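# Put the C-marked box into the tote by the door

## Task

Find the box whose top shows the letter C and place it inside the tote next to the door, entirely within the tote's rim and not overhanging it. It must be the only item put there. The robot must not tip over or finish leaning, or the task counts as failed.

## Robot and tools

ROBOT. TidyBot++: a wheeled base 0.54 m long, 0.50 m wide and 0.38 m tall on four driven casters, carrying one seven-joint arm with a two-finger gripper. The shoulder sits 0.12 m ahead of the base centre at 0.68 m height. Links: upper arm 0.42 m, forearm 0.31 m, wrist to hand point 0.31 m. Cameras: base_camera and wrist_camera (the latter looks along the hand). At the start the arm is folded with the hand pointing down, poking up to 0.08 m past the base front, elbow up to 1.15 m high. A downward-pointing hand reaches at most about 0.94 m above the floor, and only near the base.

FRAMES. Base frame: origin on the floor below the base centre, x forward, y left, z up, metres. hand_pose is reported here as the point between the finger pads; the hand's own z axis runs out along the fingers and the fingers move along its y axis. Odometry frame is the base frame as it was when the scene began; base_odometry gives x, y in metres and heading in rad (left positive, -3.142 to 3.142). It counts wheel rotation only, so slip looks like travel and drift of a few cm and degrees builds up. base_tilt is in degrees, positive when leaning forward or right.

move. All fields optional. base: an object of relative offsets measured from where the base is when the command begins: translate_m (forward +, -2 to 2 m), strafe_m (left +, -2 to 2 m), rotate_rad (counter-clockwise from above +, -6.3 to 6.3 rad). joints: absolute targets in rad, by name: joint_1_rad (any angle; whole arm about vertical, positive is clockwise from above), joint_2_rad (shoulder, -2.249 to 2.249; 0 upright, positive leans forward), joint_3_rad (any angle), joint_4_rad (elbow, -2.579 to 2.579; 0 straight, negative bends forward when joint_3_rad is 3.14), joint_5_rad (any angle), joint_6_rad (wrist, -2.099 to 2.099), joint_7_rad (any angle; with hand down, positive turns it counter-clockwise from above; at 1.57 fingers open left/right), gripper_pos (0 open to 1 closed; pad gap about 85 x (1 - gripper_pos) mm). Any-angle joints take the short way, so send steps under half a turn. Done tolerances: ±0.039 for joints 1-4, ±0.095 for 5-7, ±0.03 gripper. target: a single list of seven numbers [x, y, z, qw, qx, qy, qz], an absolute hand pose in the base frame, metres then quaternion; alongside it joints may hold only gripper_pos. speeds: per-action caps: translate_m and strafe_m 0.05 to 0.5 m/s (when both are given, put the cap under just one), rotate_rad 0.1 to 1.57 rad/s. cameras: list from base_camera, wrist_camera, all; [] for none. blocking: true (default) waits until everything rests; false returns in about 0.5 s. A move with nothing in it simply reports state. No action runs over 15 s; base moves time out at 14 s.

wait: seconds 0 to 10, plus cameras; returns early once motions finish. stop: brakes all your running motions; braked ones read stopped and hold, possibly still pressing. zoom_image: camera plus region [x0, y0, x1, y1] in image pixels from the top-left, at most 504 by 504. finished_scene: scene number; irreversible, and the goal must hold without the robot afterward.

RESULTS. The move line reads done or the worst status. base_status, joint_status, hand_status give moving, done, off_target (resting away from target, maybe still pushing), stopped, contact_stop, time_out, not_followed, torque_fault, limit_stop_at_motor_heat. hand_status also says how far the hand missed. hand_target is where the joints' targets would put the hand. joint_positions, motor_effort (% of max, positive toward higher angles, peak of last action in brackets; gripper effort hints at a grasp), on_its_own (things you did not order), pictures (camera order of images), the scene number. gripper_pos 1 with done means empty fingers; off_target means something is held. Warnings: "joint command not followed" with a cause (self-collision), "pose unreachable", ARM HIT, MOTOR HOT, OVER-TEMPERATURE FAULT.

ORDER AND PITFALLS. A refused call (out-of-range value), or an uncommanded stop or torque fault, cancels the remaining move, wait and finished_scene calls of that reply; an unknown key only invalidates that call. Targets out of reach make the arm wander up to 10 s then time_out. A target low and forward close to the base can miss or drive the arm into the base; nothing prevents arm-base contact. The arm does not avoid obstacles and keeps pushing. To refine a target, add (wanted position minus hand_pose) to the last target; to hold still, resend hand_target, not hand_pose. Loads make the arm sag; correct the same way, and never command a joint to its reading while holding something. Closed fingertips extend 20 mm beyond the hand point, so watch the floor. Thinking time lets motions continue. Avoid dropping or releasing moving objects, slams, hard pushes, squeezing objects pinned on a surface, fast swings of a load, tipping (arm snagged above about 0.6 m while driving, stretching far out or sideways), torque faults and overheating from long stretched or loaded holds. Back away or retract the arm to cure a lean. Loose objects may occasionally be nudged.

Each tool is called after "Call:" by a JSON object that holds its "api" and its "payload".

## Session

Call:
{"api": "move", "payload": {"joints": {"joint_2_rad": -0.6, "joint_4_rad": -1.6, "joint_6_rad": -0.95}}}

Call:
{"api": "move", "payload": {"base": {"rotate_rad": 1.1}}}

Call:
{"api": "move", "payload": {"base": {"rotate_rad": 1.1}}}

Call:
{"api": "move", "payload": {"base": {"rotate_rad": 1.1}}}

Call:
{"api": "move", "payload": {"base": {"rotate_rad": 1.1}}}

Call:
{"api": "move", "payload": {"base": {"rotate_rad": 1.0}}}

Scene clock: 2.20 s.
move: done
base_odometry: x=+0.000 y=+0.000 heading=+0.000
base_tilt: forward=+0.1 right=-0.4
base_status: not commanded
joint_positions: joint_1_rad=-0.005 joint_2_rad=-0.580 joint_3_rad=+3.124 joint_4_rad=-1.612 joint_5_rad=-0.025 joint_6_rad=-0.877 joint_7_rad=+1.547 gripper_pos=+0.000
joint_status: all done
motor_effort: joint_1_rad=+0(1) joint_2_rad=+0(6) joint_3_rad=+0(1) joint_4_rad=+19(21) joint_5_rad=-1(1) joint_6_rad=+8(9) joint_7_rad=+0(0)
hand_pose: x=+0.4513 y=+0.0179 z=+1.0918 quat_wxyz=(-0.021, +0.816, +0.000, +0.578) (m; base frame)
hand_target: x=+0.4346 y=+0.0179 z=+1.0835 quat_wxyz=(-0.021, +0.828, +0.001, +0.561) (m; base frame)
hand_status: not commanded
pictures: base_camera, wrist_camera
Images, in order (width x height): base_camera 644x364, wrist_camera 644x476.

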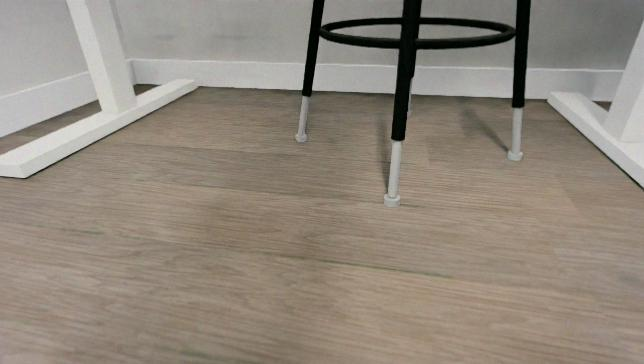

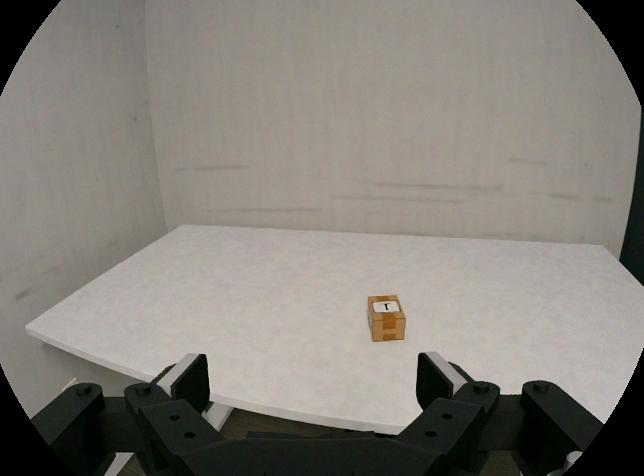

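Scene clock: 4.17 s.
move: done
base_odometry: x=+0.000 y=+0.000 heading=+1.099
base_tilt: forward=+0.1 right=-0.5
base_status: done
joint_positions: joint_1_rad=-0.005 joint_2_rad=-0.580 joint_3_rad=+3.124 joint_4_rad=-1.612 joint_5_rad=-0.025 joint_6_rad=-0.877 joint_7_rad=+1.547 gripper_pos=+0.000
joint_status: not commanded
motor_effort: joint_1_rad=+1(2) joint_2_rad=+1(1) joint_3_rad=+0(2) joint_4_rad=+19(20) joint_5_rad=-1(1) joint_6_rad=+8(8) joint_7_rad=+0(1)
hand_pose: x=+0.4512 y=+0.0179 z=+1.0918 quat_wxyz=(-0.021, +0.816, +0.000, +0.578) (m; base frame)
hand_target: x=+0.4346 y=+0.0179 z=+1.0835 quat_wxyz=(-0.021, +0.828, +0.001, +0.561) (m; base frame)
hand_status: not commanded
pictures: base_camera, wrist_camera
Images, in order (width x height): base_camera 644x364, wrist_camera 644x476.

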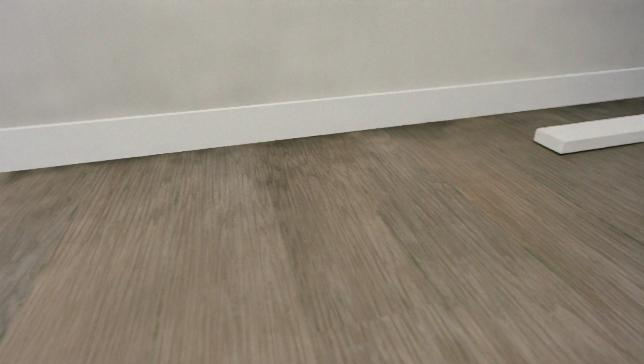

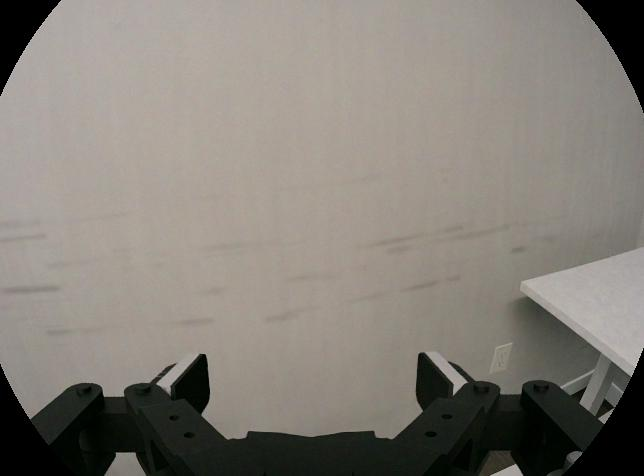

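Scene clock: 6.13 s.
move: done
base_odometry: x=+0.000 y=+0.000 heading=+2.198
base_tilt: forward=+0.0 right=-0.4
base_status: done
joint_positions: joint_1_rad=-0.005 joint_2_rad=-0.580 joint_3_rad=+3.124 joint_4_rad=-1.612 joint_5_rad=-0.025 joint_6_rad=-0.878 joint_7_rad=+1.547 gripper_pos=+0.000
joint_status: not commanded
motor_effort: joint_1_rad=+0(1) joint_2_rad=+1(1) joint_3_rad=+0(2) joint_4_rad=+19(20) joint_5_rad=+0(1) joint_6_rad=+8(8) joint_7_rad=+0(1)
hand_pose: x=+0.4512 y=+0.0179 z=+1.0917 quat_wxyz=(-0.021, +0.816, +0.000, +0.578) (m; base frame)
hand_target: x=+0.4346 y=+0.0179 z=+1.0835 quat_wxyz=(-0.021, +0.828, +0.001, +0.561) (m; base frame)
hand_status: not commanded
pictures: base_camera, wrist_camera
Images, in order (width x height): base_camera 644x364, wrist_camera 644x476.

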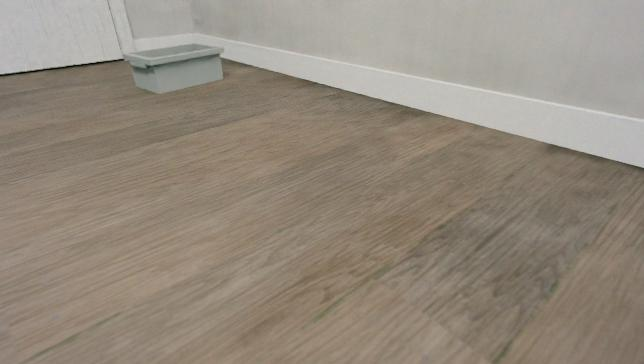

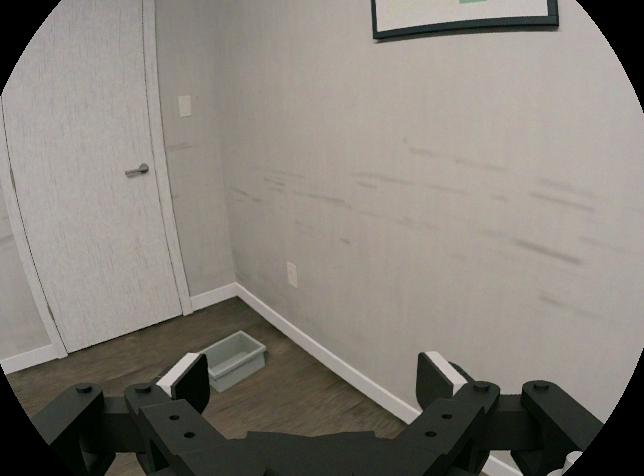

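Scene clock: 8.10 s.
move: done
base_odometry: x=+0.000 y=+0.000 heading=-2.987
base_tilt: forward=+0.0 right=-0.5
base_status: done
joint_positions: joint_1_rad=-0.005 joint_2_rad=-0.580 joint_3_rad=+3.124 joint_4_rad=-1.612 joint_5_rad=-0.025 joint_6_rad=-0.878 joint_7_rad=+1.547 gripper_pos=+0.000
joint_status: not commanded
motor_effort: joint_1_rad=+0(2) joint_2_rad=+1(1) joint_3_rad=+0(2) joint_4_rad=+19(19) joint_5_rad=-1(1) joint_6_rad=+8(8) joint_7_rad=+0(0)
hand_pose: x=+0.4512 y=+0.0179 z=+1.0917 quat_wxyz=(-0.021, +0.816, +0.000, +0.578) (m; base frame)
hand_target: x=+0.4346 y=+0.0179 z=+1.0835 quat_wxyz=(-0.021, +0.828, +0.001, +0.561) (m; base frame)
hand_status: not commanded
pictures: base_camera, wrist_camera
Images, in order (width x height): base_camera 644x364, wrist_camera 644x476.

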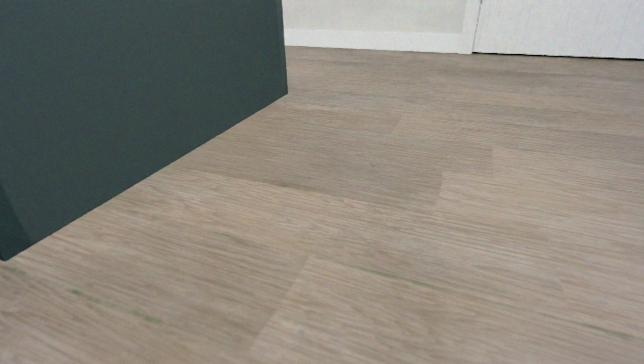

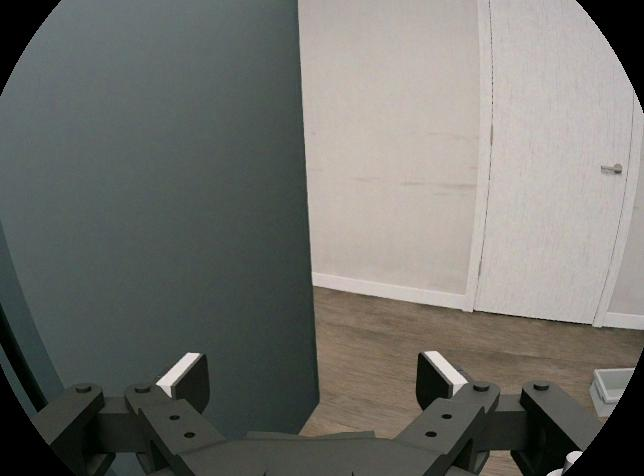

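Scene clock: 10.07 s.
move: done
base_odometry: x=+0.000 y=+0.000 heading=-1.888
base_tilt: forward=+0.1 right=-0.4
base_status: done
joint_positions: joint_1_rad=-0.005 joint_2_rad=-0.580 joint_3_rad=+3.124 joint_4_rad=-1.612 joint_5_rad=-0.025 joint_6_rad=-0.878 joint_7_rad=+1.547 gripper_pos=+0.000
joint_status: not commanded
motor_effort: joint_1_rad=+0(1) joint_2_rad=+1(1) joint_3_rad=+0(2) joint_4_rad=+19(19) joint_5_rad=+0(1) joint_6_rad=+8(8) joint_7_rad=+0(1)
hand_pose: x=+0.4512 y=+0.0179 z=+1.0917 quat_wxyz=(-0.021, +0.816, +0.000, +0.578) (m; base frame)
hand_target: x=+0.4346 y=+0.0179 z=+1.0835 quat_wxyz=(-0.021, +0.828, +0.001, +0.561) (m; base frame)
hand_status: not commanded
pictures: base_camera, wrist_camera
Images, in order (width x height): base_camera 644x364, wrist_camera 644x476.

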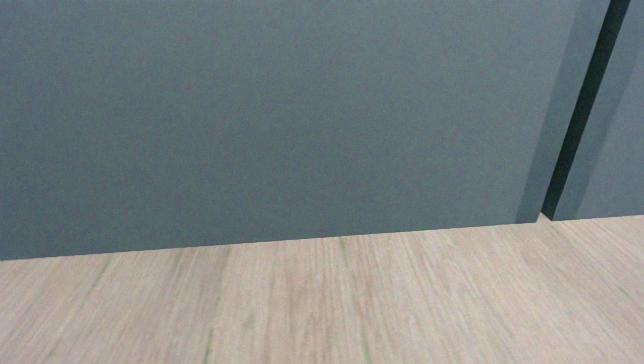

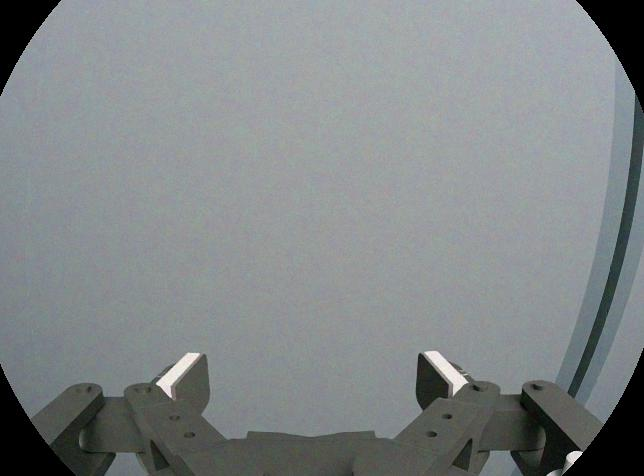

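Scene clock: 11.97 s.
move: done
base_odometry: x=+0.000 y=+0.000 heading=-0.889
base_tilt: forward=+0.1 right=-0.4
base_status: done
joint_positions: joint_1_rad=-0.005 joint_2_rad=-0.580 joint_3_rad=+3.124 joint_4_rad=-1.612 joint_5_rad=-0.025 joint_6_rad=-0.878 joint_7_rad=+1.547 gripper_pos=+0.000
joint_status: not commanded
motor_effort: joint_1_rad=+0(1) joint_2_rad=+1(1) joint_3_rad=+0(2) joint_4_rad=+19(19) joint_5_rad=+0(1) joint_6_rad=+8(8) joint_7_rad=+1(1)
hand_pose: x=+0.4511 y=+0.0179 z=+1.0916 quat_wxyz=(-0.021, +0.816, +0.000, +0.578) (m; base frame)
hand_target: x=+0.4346 y=+0.0179 z=+1.0835 quat_wxyz=(-0.021, +0.828, +0.001, +0.561) (m; base frame)
hand_status: not commanded
pictures: base_camera, wrist_camera
Images, in order (width x height): base_camera 644x364, wrist_camera 644x476.

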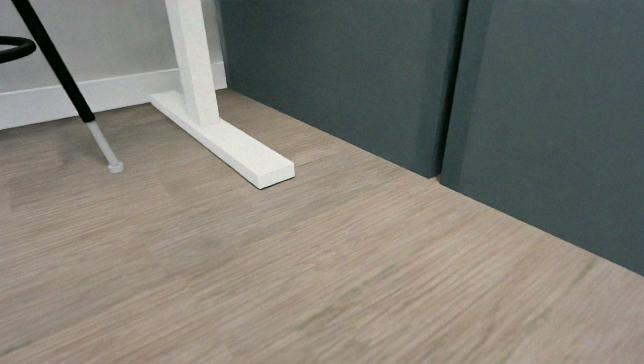

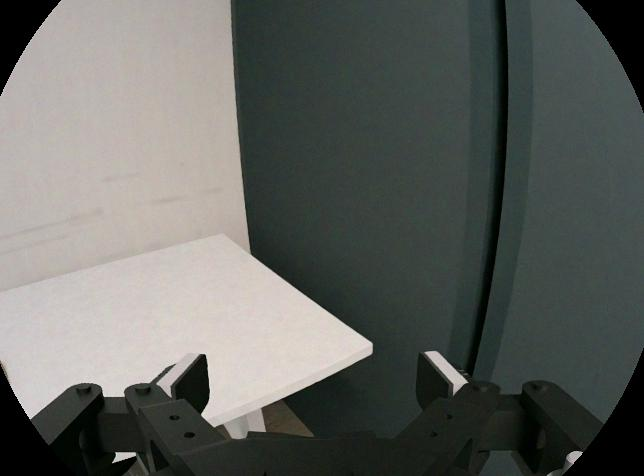

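Call:
{"api": "move", "payload": {"base": {"rotate_rad": 0.839}, "cameras": ["wrist_camera"]}}

Call:
{"api": "zoom_image", "payload": {"camera": "wrist_camera", "region": [330, 270, 430, 350]}}

Call:
{"api": "move", "payload": {"base": {"translate_m": -1.999}}}

Call:
{"api": "move", "payload": {"base": {"rotate_rad": -1.6}}}

Scene clock: 31.23 s.
move: done
base_odometry: x=+0.000 y=+0.000 heading=-0.051
base_tilt: forward=+0.0 right=-0.4
base_status: done
joint_positions: joint_1_rad=-0.005 joint_2_rad=-0.580 joint_3_rad=+3.124 joint_4_rad=-1.612 joint_5_rad=-0.025 joint_6_rad=-0.878 joint_7_rad=+1.547 gripper_pos=+0.000
joint_status: not commanded
motor_effort: joint_1_rad=+0(1) joint_2_rad=+1(1) joint_3_rad=+0(2) joint_4_rad=+19(19) joint_5_rad=+0(1) joint_6_rad=+8(8) joint_7_rad=+0(0)
hand_pose: x=+0.4511 y=+0.0179 z=+1.0916 quat_wxyz=(-0.021, +0.816, +0.000, +0.578) (m; base frame)
hand_target: x=+0.4346 y=+0.0179 z=+1.0835 quat_wxyz=(-0.021, +0.828, +0.001, +0.561) (m; base frame)
hand_status: not commanded
pictures: wrist_camera
Images, in order (width x height): wrist_camera 644x476.

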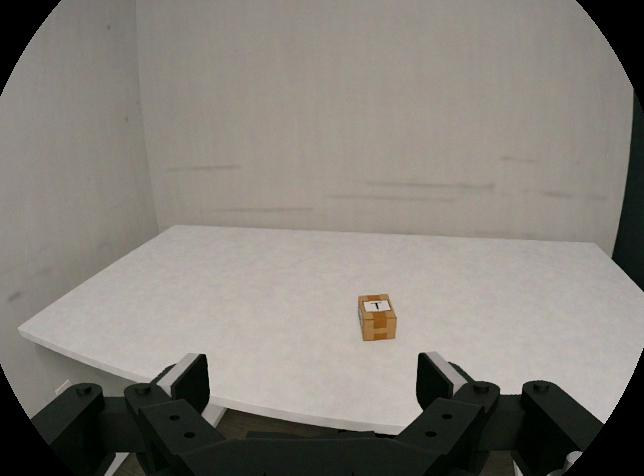

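Scaled by 5.040.

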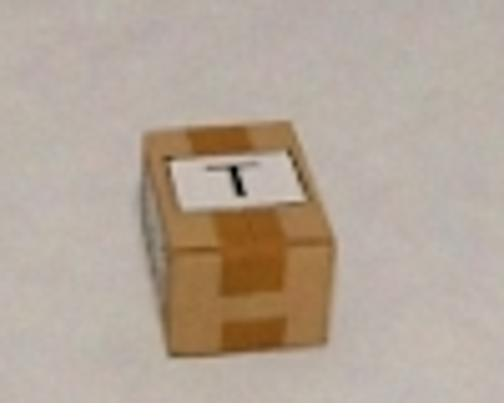

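Scene clock: 36.60 s.
move: done
base_odometry: x=-1.997 y=+0.102 heading=-0.050
base_tilt: forward=+0.0 right=-0.4
base_status: done
joint_positions: joint_1_rad=-0.005 joint_2_rad=-0.590 joint_3_rad=+3.124 joint_4_rad=-1.611 joint_5_rad=-0.025 joint_6_rad=-0.879 joint_7_rad=+1.547 gripper_pos=+0.000
joint_status: not commanded
motor_effort: joint_1_rad=+0(1) joint_2_rad=+1(4) joint_3_rad=+0(1) joint_4_rad=+19(20) joint_5_rad=+0(1) joint_6_rad=+8(8) joint_7_rad=+0(1)
hand_pose: x=+0.4471 y=+0.0179 z=+1.0947 quat_wxyz=(-0.021, +0.814, +0.000, +0.581) (m; base frame)
hand_target: x=+0.4346 y=+0.0179 z=+1.0835 quat_wxyz=(-0.021, +0.828, +0.001, +0.561) (m; base frame)
hand_status: not commanded
pictures: base_camera, wrist_camera
Images, in order (width x height): base_camera 644x364, wrist_camera 644x476.

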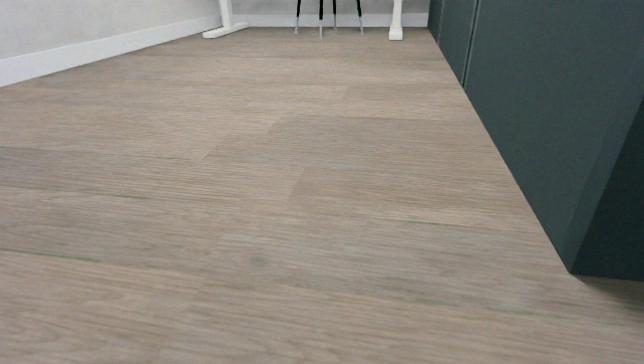

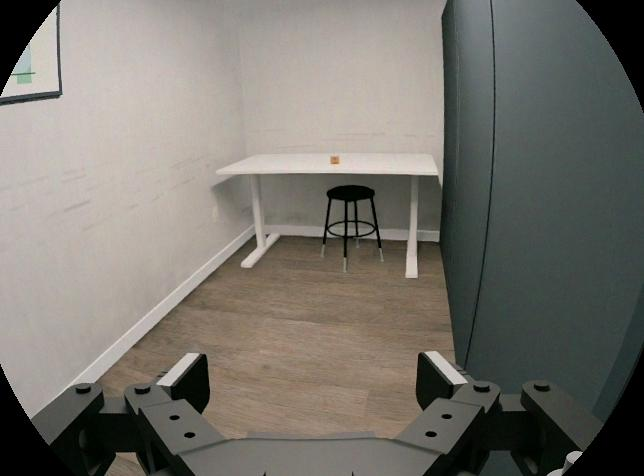

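Scene clock: 41.33 s.
move: time_out
base_odometry: x=-1.991 y=+0.104 heading=-0.676
base_tilt: forward=+0.0 right=-0.4
base_status: rotate_rad time_out (by the wheels' count: -0.626 of -1.600)
joint_positions: joint_1_rad=+0.001 joint_2_rad=-0.594 joint_3_rad=+3.130 joint_4_rad=-1.607 joint_5_rad=-0.020 joint_6_rad=-0.883 joint_7_rad=+1.547 gripper_pos=+0.000
joint_status: not commanded
motor_effort: joint_1_rad=+1(5) joint_2_rad=+2(14) joint_3_rad=+1(10) joint_4_rad=+19(21) joint_5_rad=+0(4) joint_6_rad=+8(9) joint_7_rad=+0(1)
hand_pose: x=+0.4449 y=+0.0116 z=+1.0971 quat_wxyz=(-0.017, +0.812, -0.005, +0.583) (m; base frame)
hand_target: x=+0.4346 y=+0.0179 z=+1.0835 quat_wxyz=(-0.021, +0.828, +0.001, +0.561) (m; base frame)
hand_status: not commanded
pictures: base_camera, wrist_camera
Images, in order (width x height): base_camera 644x364, wrist_camera 644x476.

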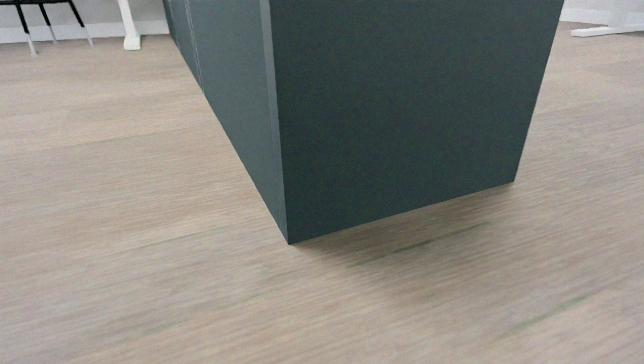

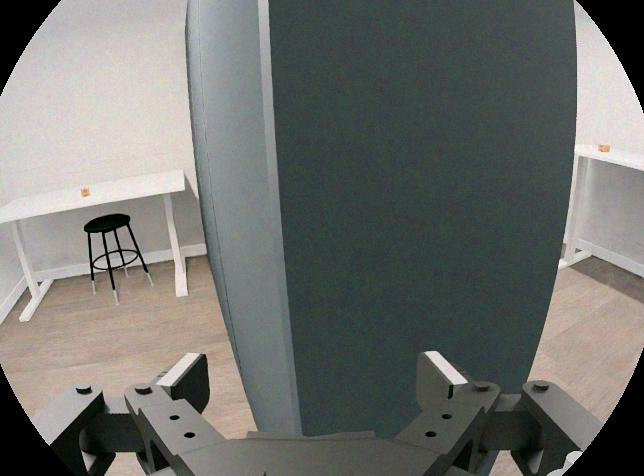

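Call:
{"api": "move", "payload": {"base": {"translate_m": 0.17, "strafe_m": 0.14}, "speeds": {"translate_m": 0.2}, "cameras": ["base_camera"]}}

Call:
{"api": "move", "payload": {"base": {"rotate_rad": -0.97}}}

Scene clock: 48.43 s.
move: done
base_odometry: x=-1.770 y=+0.107 heading=-0.677
base_tilt: forward=+0.1 right=-0.5
base_status: done
joint_positions: joint_1_rad=+0.001 joint_2_rad=-0.595 joint_3_rad=+3.130 joint_4_rad=-1.607 joint_5_rad=-0.020 joint_6_rad=-0.883 joint_7_rad=+1.547 gripper_pos=+0.000
joint_status: not commanded
motor_effort: joint_1_rad=+0(2) joint_2_rad=+1(5) joint_3_rad=+0(2) joint_4_rad=+19(20) joint_5_rad=-1(1) joint_6_rad=+8(8) joint_7_rad=+0(0)
hand_pose: x=+0.4447 y=+0.0116 z=+1.0973 quat_wxyz=(-0.017, +0.812, -0.005, +0.583) (m; base frame)
hand_target: x=+0.4346 y=+0.0179 z=+1.0835 quat_wxyz=(-0.021, +0.828, +0.001, +0.561) (m; base frame)
hand_status: not commanded
pictures: base_camera
Images, in order (width x height): base_camera 644x364.

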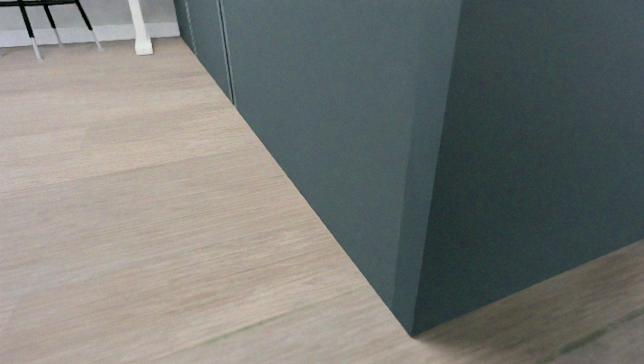

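Scene clock: 50.33 s.
move: done
base_odometry: x=-1.770 y=+0.107 heading=-1.646
base_tilt: forward=+0.0 right=-0.4
base_status: done
joint_positions: joint_1_rad=+0.001 joint_2_rad=-0.595 joint_3_rad=+3.130 joint_4_rad=-1.607 joint_5_rad=-0.020 joint_6_rad=-0.883 joint_7_rad=+1.547 gripper_pos=+0.000
joint_status: not commanded
motor_effort: joint_1_rad=+0(1) joint_2_rad=+1(2) joint_3_rad=+0(2) joint_4_rad=+19(19) joint_5_rad=+0(1) joint_6_rad=+8(8) joint_7_rad=+0(0)
hand_pose: x=+0.4447 y=+0.0116 z=+1.0973 quat_wxyz=(-0.017, +0.812, -0.005, +0.583) (m; base frame)
hand_target: x=+0.4346 y=+0.0179 z=+1.0835 quat_wxyz=(-0.021, +0.828, +0.001, +0.561) (m; base frame)
hand_status: not commanded
pictures: base_camera, wrist_camera
Images, in order (width x height): base_camera 644x364, wrist_camera 644x476.

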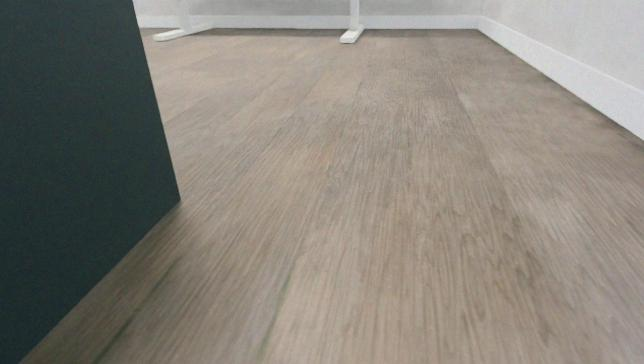

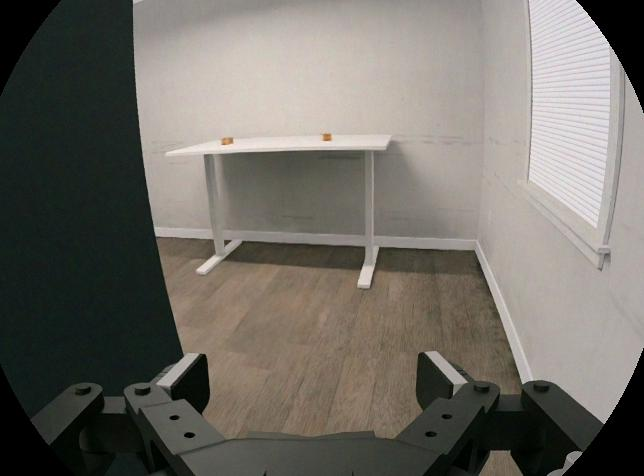

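Call:
{"api": "move", "payload": {"base": {"rotate_rad": -0.22}}}

Scene clock: 54.20 s.
move: done
base_odometry: x=-1.770 y=+0.107 heading=-1.865
base_tilt: forward=+0.1 right=-0.5
base_status: done
joint_positions: joint_1_rad=+0.001 joint_2_rad=-0.595 joint_3_rad=+3.130 joint_4_rad=-1.607 joint_5_rad=-0.020 joint_6_rad=-0.883 joint_7_rad=+1.547 gripper_pos=+0.000
joint_status: not commanded
motor_effort: joint_1_rad=+0(1) joint_2_rad=+1(2) joint_3_rad=+0(2) joint_4_rad=+19(19) joint_5_rad=-1(1) joint_6_rad=+8(8) joint_7_rad=+0(0)
hand_pose: x=+0.4447 y=+0.0116 z=+1.0973 quat_wxyz=(-0.017, +0.812, -0.005, +0.583) (m; base frame)
hand_target: x=+0.4346 y=+0.0179 z=+1.0835 quat_wxyz=(-0.021, +0.828, +0.001, +0.561) (m; base frame)
hand_status: not commanded
pictures: base_camera, wrist_camera
Images, in order (width x height): base_camera 644x364, wrist_camera 644x476.

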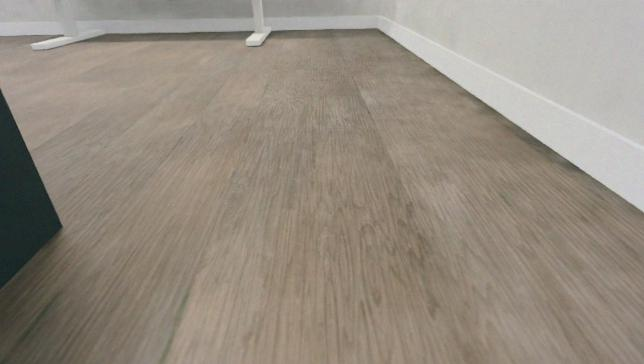

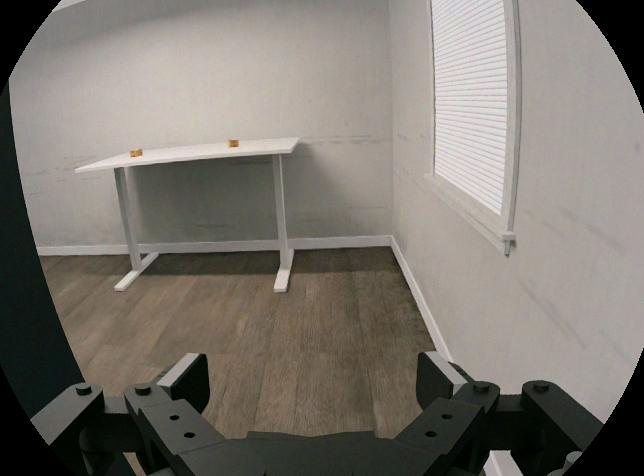

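Call:
{"api": "move", "payload": {"base": {"translate_m": 1.3}, "cameras": []}}

Call:
{"api": "move", "payload": {"base": {"translate_m": 0.4, "strafe_m": 0.6}}}

Call:
{"api": "zoom_image", "payload": {"camera": "wrist_camera", "region": [250, 150, 420, 290]}}

Scene clock: 60.60 s.
move: done
base_odometry: x=-2.147 y=-1.138 heading=-1.866
base_tilt: forward=+0.1 right=-0.5
base_status: done
joint_positions: joint_1_rad=+0.001 joint_2_rad=-0.596 joint_3_rad=+3.130 joint_4_rad=-1.607 joint_5_rad=-0.020 joint_6_rad=-0.883 joint_7_rad=+1.547 gripper_pos=+0.000
joint_status: not commanded
motor_effort: joint_1_rad=+0(1) joint_2_rad=+1(6) joint_3_rad=-1(1) joint_4_rad=+19(20) joint_5_rad=-1(1) joint_6_rad=+8(9) joint_7_rad=+0(0)
hand_pose: x=+0.4440 y=+0.0116 z=+1.0979 quat_wxyz=(-0.017, +0.812, -0.005, +0.584) (m; base frame)
hand_target: x=+0.4346 y=+0.0179 z=+1.0835 quat_wxyz=(-0.021, +0.828, +0.001, +0.561) (m; base frame)
hand_status: not commanded
pictures: none
No camera images: "cameras" was empty.

Scene clock: 63.10 s.
move: done
base_odometry: x=-1.689 y=-1.695 heading=-1.866
base_tilt: forward=+0.1 right=-0.4
base_status: done
joint_positions: joint_1_rad=+0.001 joint_2_rad=-0.597 joint_3_rad=+3.130 joint_4_rad=-1.607 joint_5_rad=-0.020 joint_6_rad=-0.883 joint_7_rad=+1.547 gripper_pos=+0.000
joint_status: not commanded
motor_effort: joint_1_rad=+0(2) joint_2_rad=+1(3) joint_3_rad=+0(3) joint_4_rad=+19(19) joint_5_rad=+0(2) joint_6_rad=+8(8) joint_7_rad=+0(0)
hand_pose: x=+0.4438 y=+0.0119 z=+1.0980 quat_wxyz=(-0.017, +0.812, -0.005, +0.584) (m; base frame)
hand_target: x=+0.4346 y=+0.0179 z=+1.0835 quat_wxyz=(-0.021, +0.828, +0.001, +0.561) (m; base frame)
hand_status: not commanded
pictures: base_camera, wrist_camera
Images, in order (width x height): base_camera 644x364, wrist_camera 644x476.

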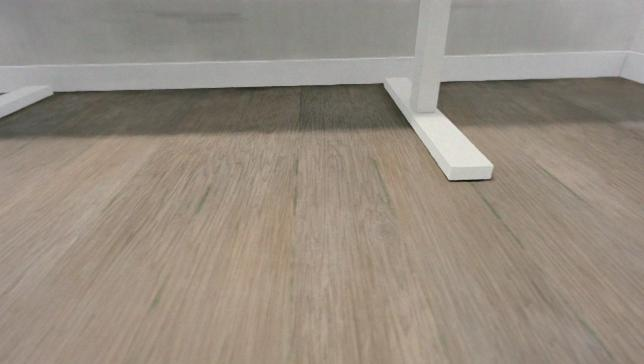

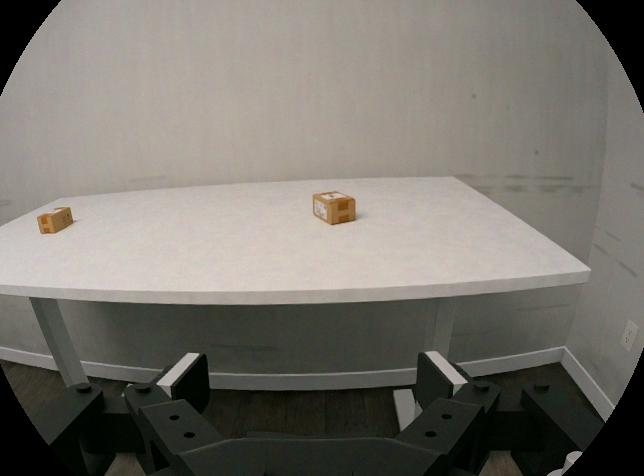

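Scaled by 2.965.

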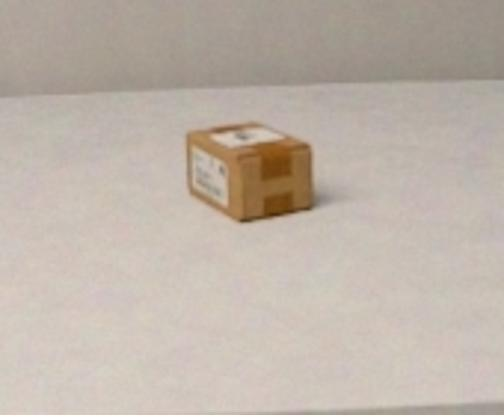

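Call:
{"api": "zoom_image", "payload": {"camera": "wrist_camera", "region": [310, 182, 360, 228]}}

Call:
{"api": "zoom_image", "payload": {"camera": "wrist_camera", "region": [30, 198, 80, 240]}}

Scaled by 10.080.

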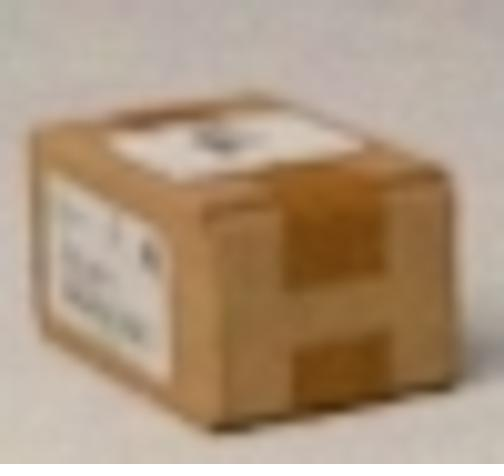

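Scaled by 10.080.

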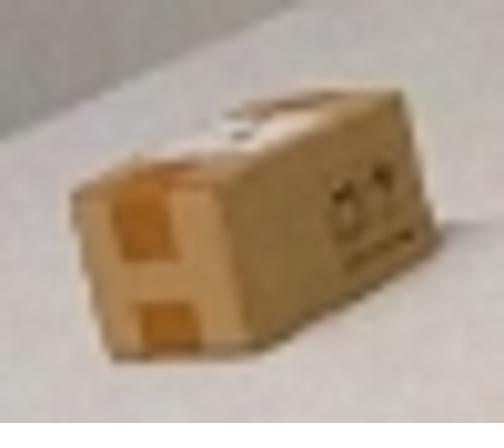

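Call:
{"api": "move", "payload": {"base": {"translate_m": 0.35}}}

Call:
{"api": "zoom_image", "payload": {"camera": "wrist_camera", "region": [300, 190, 420, 310]}}

Scene clock: 69.30 s.
move: done
base_odometry: x=-1.791 y=-2.030 heading=-1.866
base_tilt: forward=+0.1 right=-0.4
base_status: done
joint_positions: joint_1_rad=+0.001 joint_2_rad=-0.593 joint_3_rad=+3.130 joint_4_rad=-1.607 joint_5_rad=-0.020 joint_6_rad=-0.883 joint_7_rad=+1.547 gripper_pos=+0.000
joint_status: not commanded
motor_effort: joint_1_rad=+0(1) joint_2_rad=+1(7) joint_3_rad=+0(1) joint_4_rad=+19(20) joint_5_rad=-1(1) joint_6_rad=+8(8) joint_7_rad=+0(0)
hand_pose: x=+0.4452 y=+0.0119 z=+1.0969 quat_wxyz=(-0.017, +0.813, -0.005, +0.583) (m; base frame)
hand_target: x=+0.4346 y=+0.0179 z=+1.0835 quat_wxyz=(-0.021, +0.828, +0.001, +0.561) (m; base frame)
hand_status: not commanded
pictures: base_camera, wrist_camera
Images, in order (width x height): base_camera 644x364, wrist_camera 644x476.

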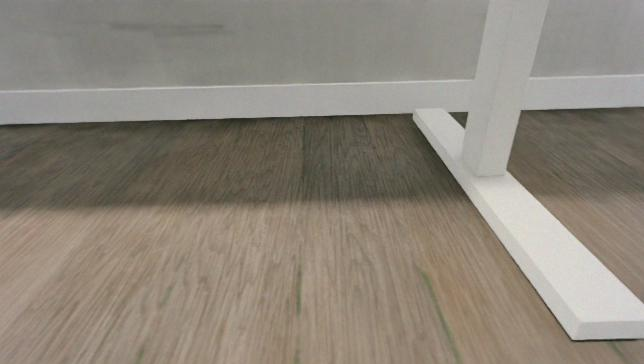

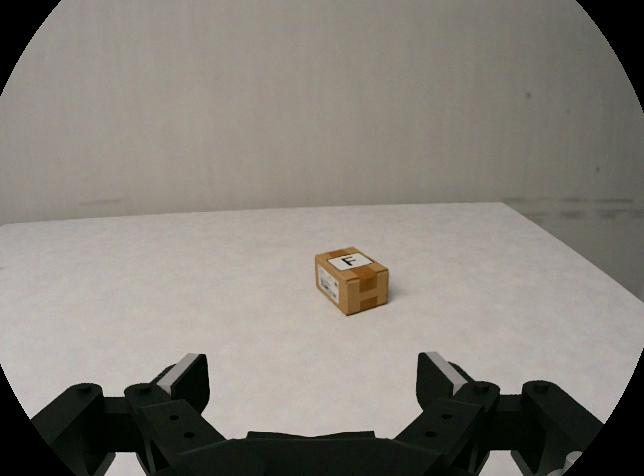

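Scaled by 4.200.

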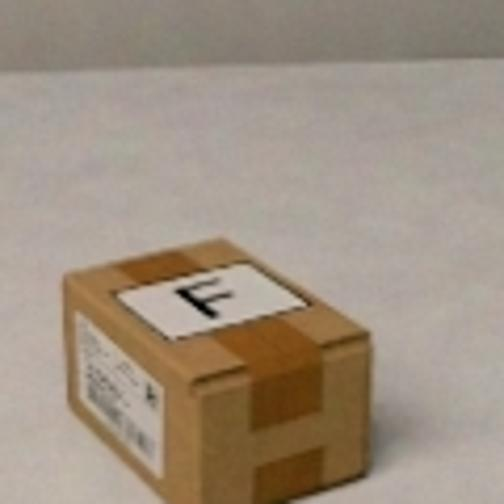

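F. Check the left one: back 0.25, strafe left 0.8.

Call:
{"api": "move", "payload": {"base": {"translate_m": -0.12, "strafe_m": 0.75}}}

Call:
{"api": "zoom_image", "payload": {"camera": "wrist_camera", "region": [240, 190, 400, 310]}}

Scene clock: 73.67 s.
move: done
base_odometry: x=-1.038 y=-2.134 heading=-1.866
base_tilt: forward=+0.1 right=-0.4
base_status: done
joint_positions: joint_1_rad=+0.001 joint_2_rad=-0.593 joint_3_rad=+3.130 joint_4_rad=-1.607 joint_5_rad=-0.020 joint_6_rad=-0.883 joint_7_rad=+1.547 gripper_pos=+0.000
joint_status: not commanded
motor_effort: joint_1_rad=+0(2) joint_2_rad=+1(2) joint_3_rad=+0(4) joint_4_rad=+19(19) joint_5_rad=-1(2) joint_6_rad=+8(8) joint_7_rad=+0(1)
hand_pose: x=+0.4452 y=+0.0118 z=+1.0969 quat_wxyz=(-0.017, +0.813, -0.005, +0.583) (m; base frame)
hand_target: x=+0.4346 y=+0.0179 z=+1.0835 quat_wxyz=(-0.021, +0.828, +0.001, +0.561) (m; base frame)
hand_status: not commanded
pictures: base_camera, wrist_camera
Images, in order (width x height): base_camera 644x364, wrist_camera 644x476.

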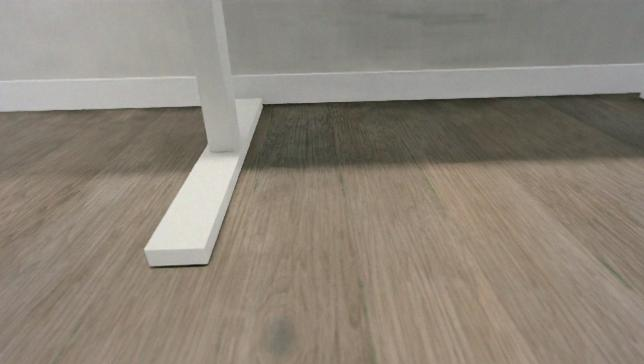

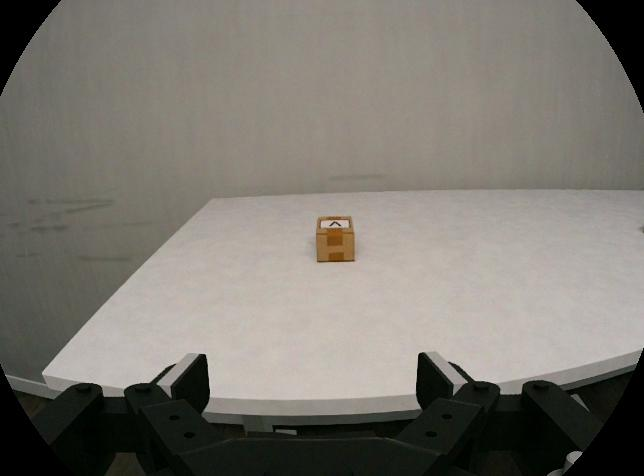

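Scaled by 3.150.

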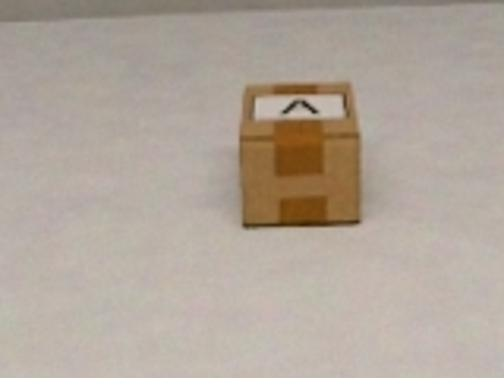

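Call:
{"api": "move", "payload": {"base": {"translate_m": -0.35, "rotate_rad": 1.3}}}

Call:
{"api": "zoom_image", "payload": {"camera": "wrist_camera", "region": [200, 80, 500, 300]}}

Scene clock: 77.90 s.
move: done
base_odometry: x=-0.936 y=-1.798 heading=-0.566
base_tilt: forward=+0.0 right=-0.4
base_status: done
joint_positions: joint_1_rad=+0.001 joint_2_rad=-0.593 joint_3_rad=+3.130 joint_4_rad=-1.607 joint_5_rad=-0.020 joint_6_rad=-0.883 joint_7_rad=+1.547 gripper_pos=+0.000
joint_status: not commanded
motor_effort: joint_1_rad=-1(1) joint_2_rad=+1(4) joint_3_rad=+0(3) joint_4_rad=+19(20) joint_5_rad=+0(1) joint_6_rad=+8(8) joint_7_rad=+0(1)
hand_pose: x=+0.4453 y=+0.0118 z=+1.0969 quat_wxyz=(-0.017, +0.813, -0.005, +0.583) (m; base frame)
hand_target: x=+0.4346 y=+0.0179 z=+1.0835 quat_wxyz=(-0.021, +0.828, +0.001, +0.561) (m; base frame)
hand_status: not commanded
pictures: base_camera, wrist_camera
Images, in order (width x height): base_camera 644x364, wrist_camera 644x476.

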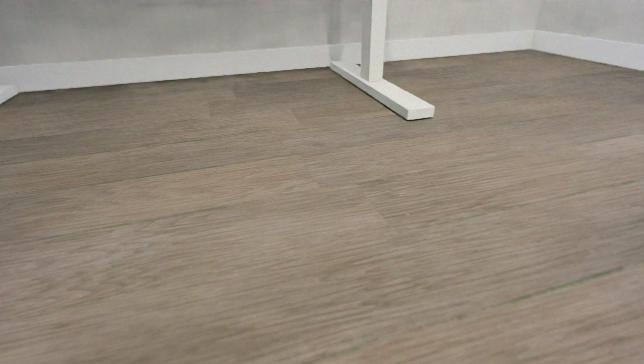

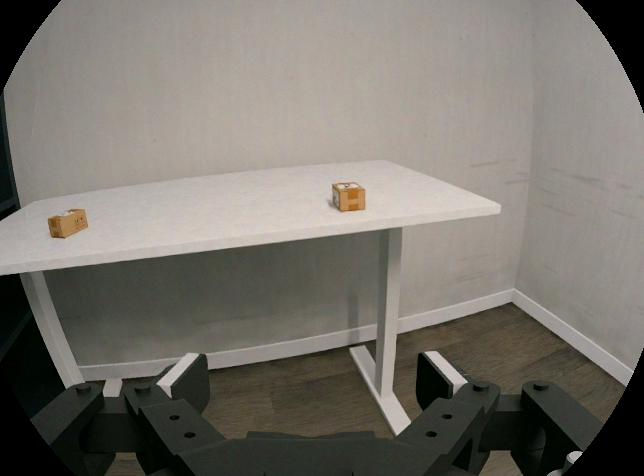

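Scaled by 1.680.

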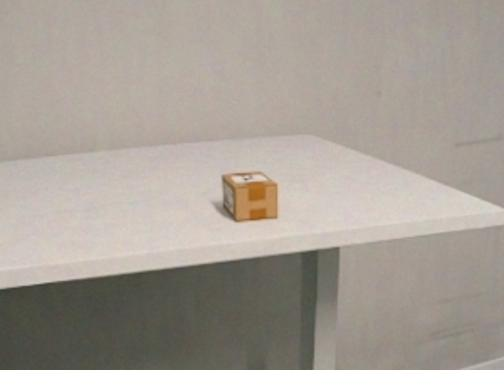

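Call:
{"api": "move", "payload": {"base": {"translate_m": 0.35, "rotate_rad": 0.15}}}

Call:
{"api": "zoom_image", "payload": {"camera": "wrist_camera", "region": [350, 170, 510, 290]}}

Call:
{"api": "zoom_image", "payload": {"camera": "wrist_camera", "region": [30, 170, 190, 290]}}

Scene clock: 82.10 s.
move: done
base_odometry: x=-0.641 y=-1.986 heading=-0.415
base_tilt: forward=+0.0 right=-0.4
base_status: done
joint_positions: joint_1_rad=+0.001 joint_2_rad=-0.590 joint_3_rad=+3.130 joint_4_rad=-1.607 joint_5_rad=-0.020 joint_6_rad=-0.884 joint_7_rad=+1.547 gripper_pos=+0.000
joint_status: not commanded
motor_effort: joint_1_rad=+0(1) joint_2_rad=+1(6) joint_3_rad=+0(3) joint_4_rad=+19(20) joint_5_rad=-1(2) joint_6_rad=+8(9) joint_7_rad=+0(1)
hand_pose: x=+0.4465 y=+0.0120 z=+1.0959 quat_wxyz=(-0.017, +0.813, -0.005, +0.581) (m; base frame)
hand_target: x=+0.4346 y=+0.0179 z=+1.0835 quat_wxyz=(-0.021, +0.828, +0.001, +0.561) (m; base frame)
hand_status: not commanded
pictures: base_camera, wrist_camera
Images, in order (width x height): base_camera 644x364, wrist_camera 644x476.

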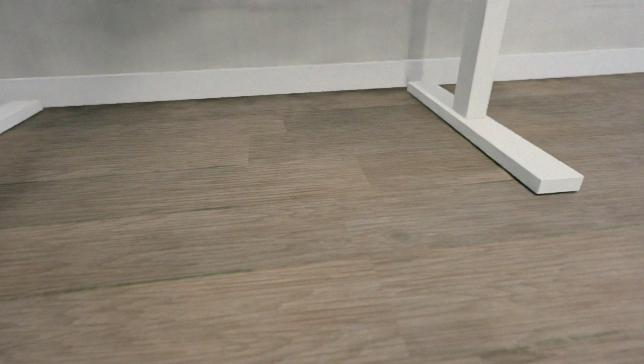

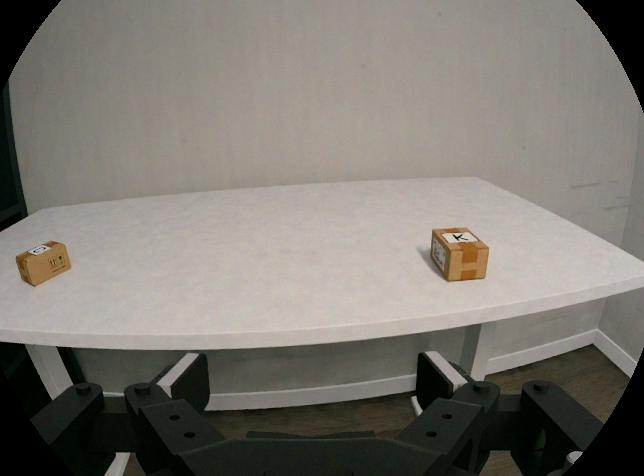

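Scaled by 3.150.

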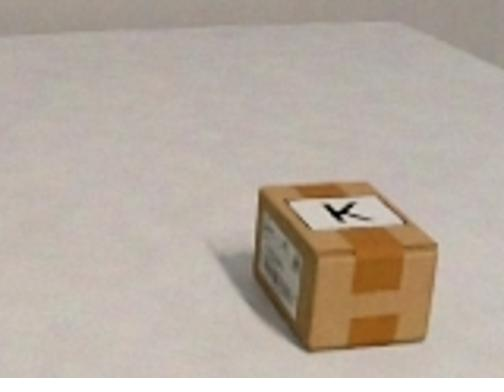

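Scaled by 3.150.

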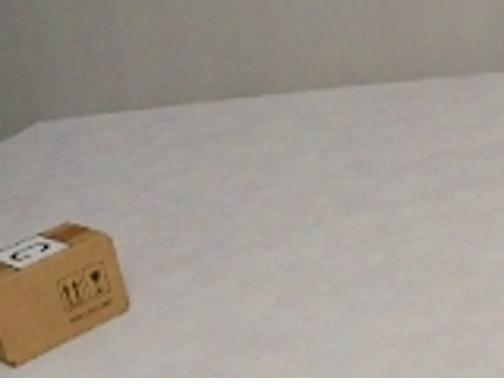

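Call:
{"api": "move", "payload": {"base": {"translate_m": 0.1, "strafe_m": 0.62, "rotate_rad": 0.1}}}

Call:
{"api": "zoom_image", "payload": {"camera": "wrist_camera", "region": [240, 220, 400, 340]}}

Scene clock: 86.80 s.
move: done
base_odometry: x=-0.299 y=-1.459 heading=-0.315
base_tilt: forward=+0.1 right=-0.4
base_status: done
joint_positions: joint_1_rad=+0.001 joint_2_rad=-0.590 joint_3_rad=+3.127 joint_4_rad=-1.607 joint_5_rad=-0.020 joint_6_rad=-0.884 joint_7_rad=+1.547 gripper_pos=+0.000
joint_status: not commanded
motor_effort: joint_1_rad=+0(1) joint_2_rad=+1(3) joint_3_rad=+0(4) joint_4_rad=+19(19) joint_5_rad=+0(2) joint_6_rad=+8(8) joint_7_rad=+0(0)
hand_pose: x=+0.4464 y=+0.0132 z=+1.0959 quat_wxyz=(-0.017, +0.814, -0.004, +0.581) (m; base frame)
hand_target: x=+0.4346 y=+0.0179 z=+1.0835 quat_wxyz=(-0.021, +0.828, +0.001, +0.561) (m; base frame)
hand_status: not commanded
pictures: base_camera, wrist_camera
Images, in order (width x height): base_camera 644x364, wrist_camera 644x476.

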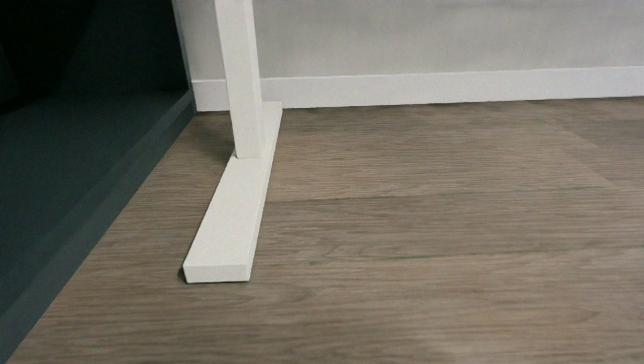

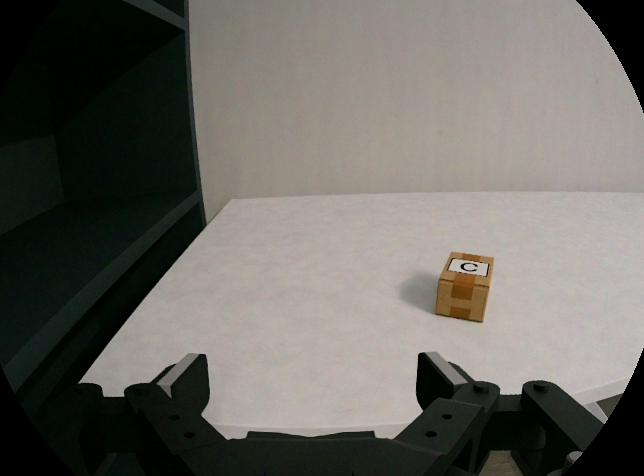

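Scaled by 3.150.

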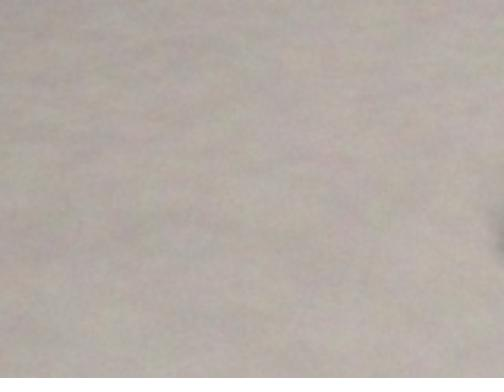

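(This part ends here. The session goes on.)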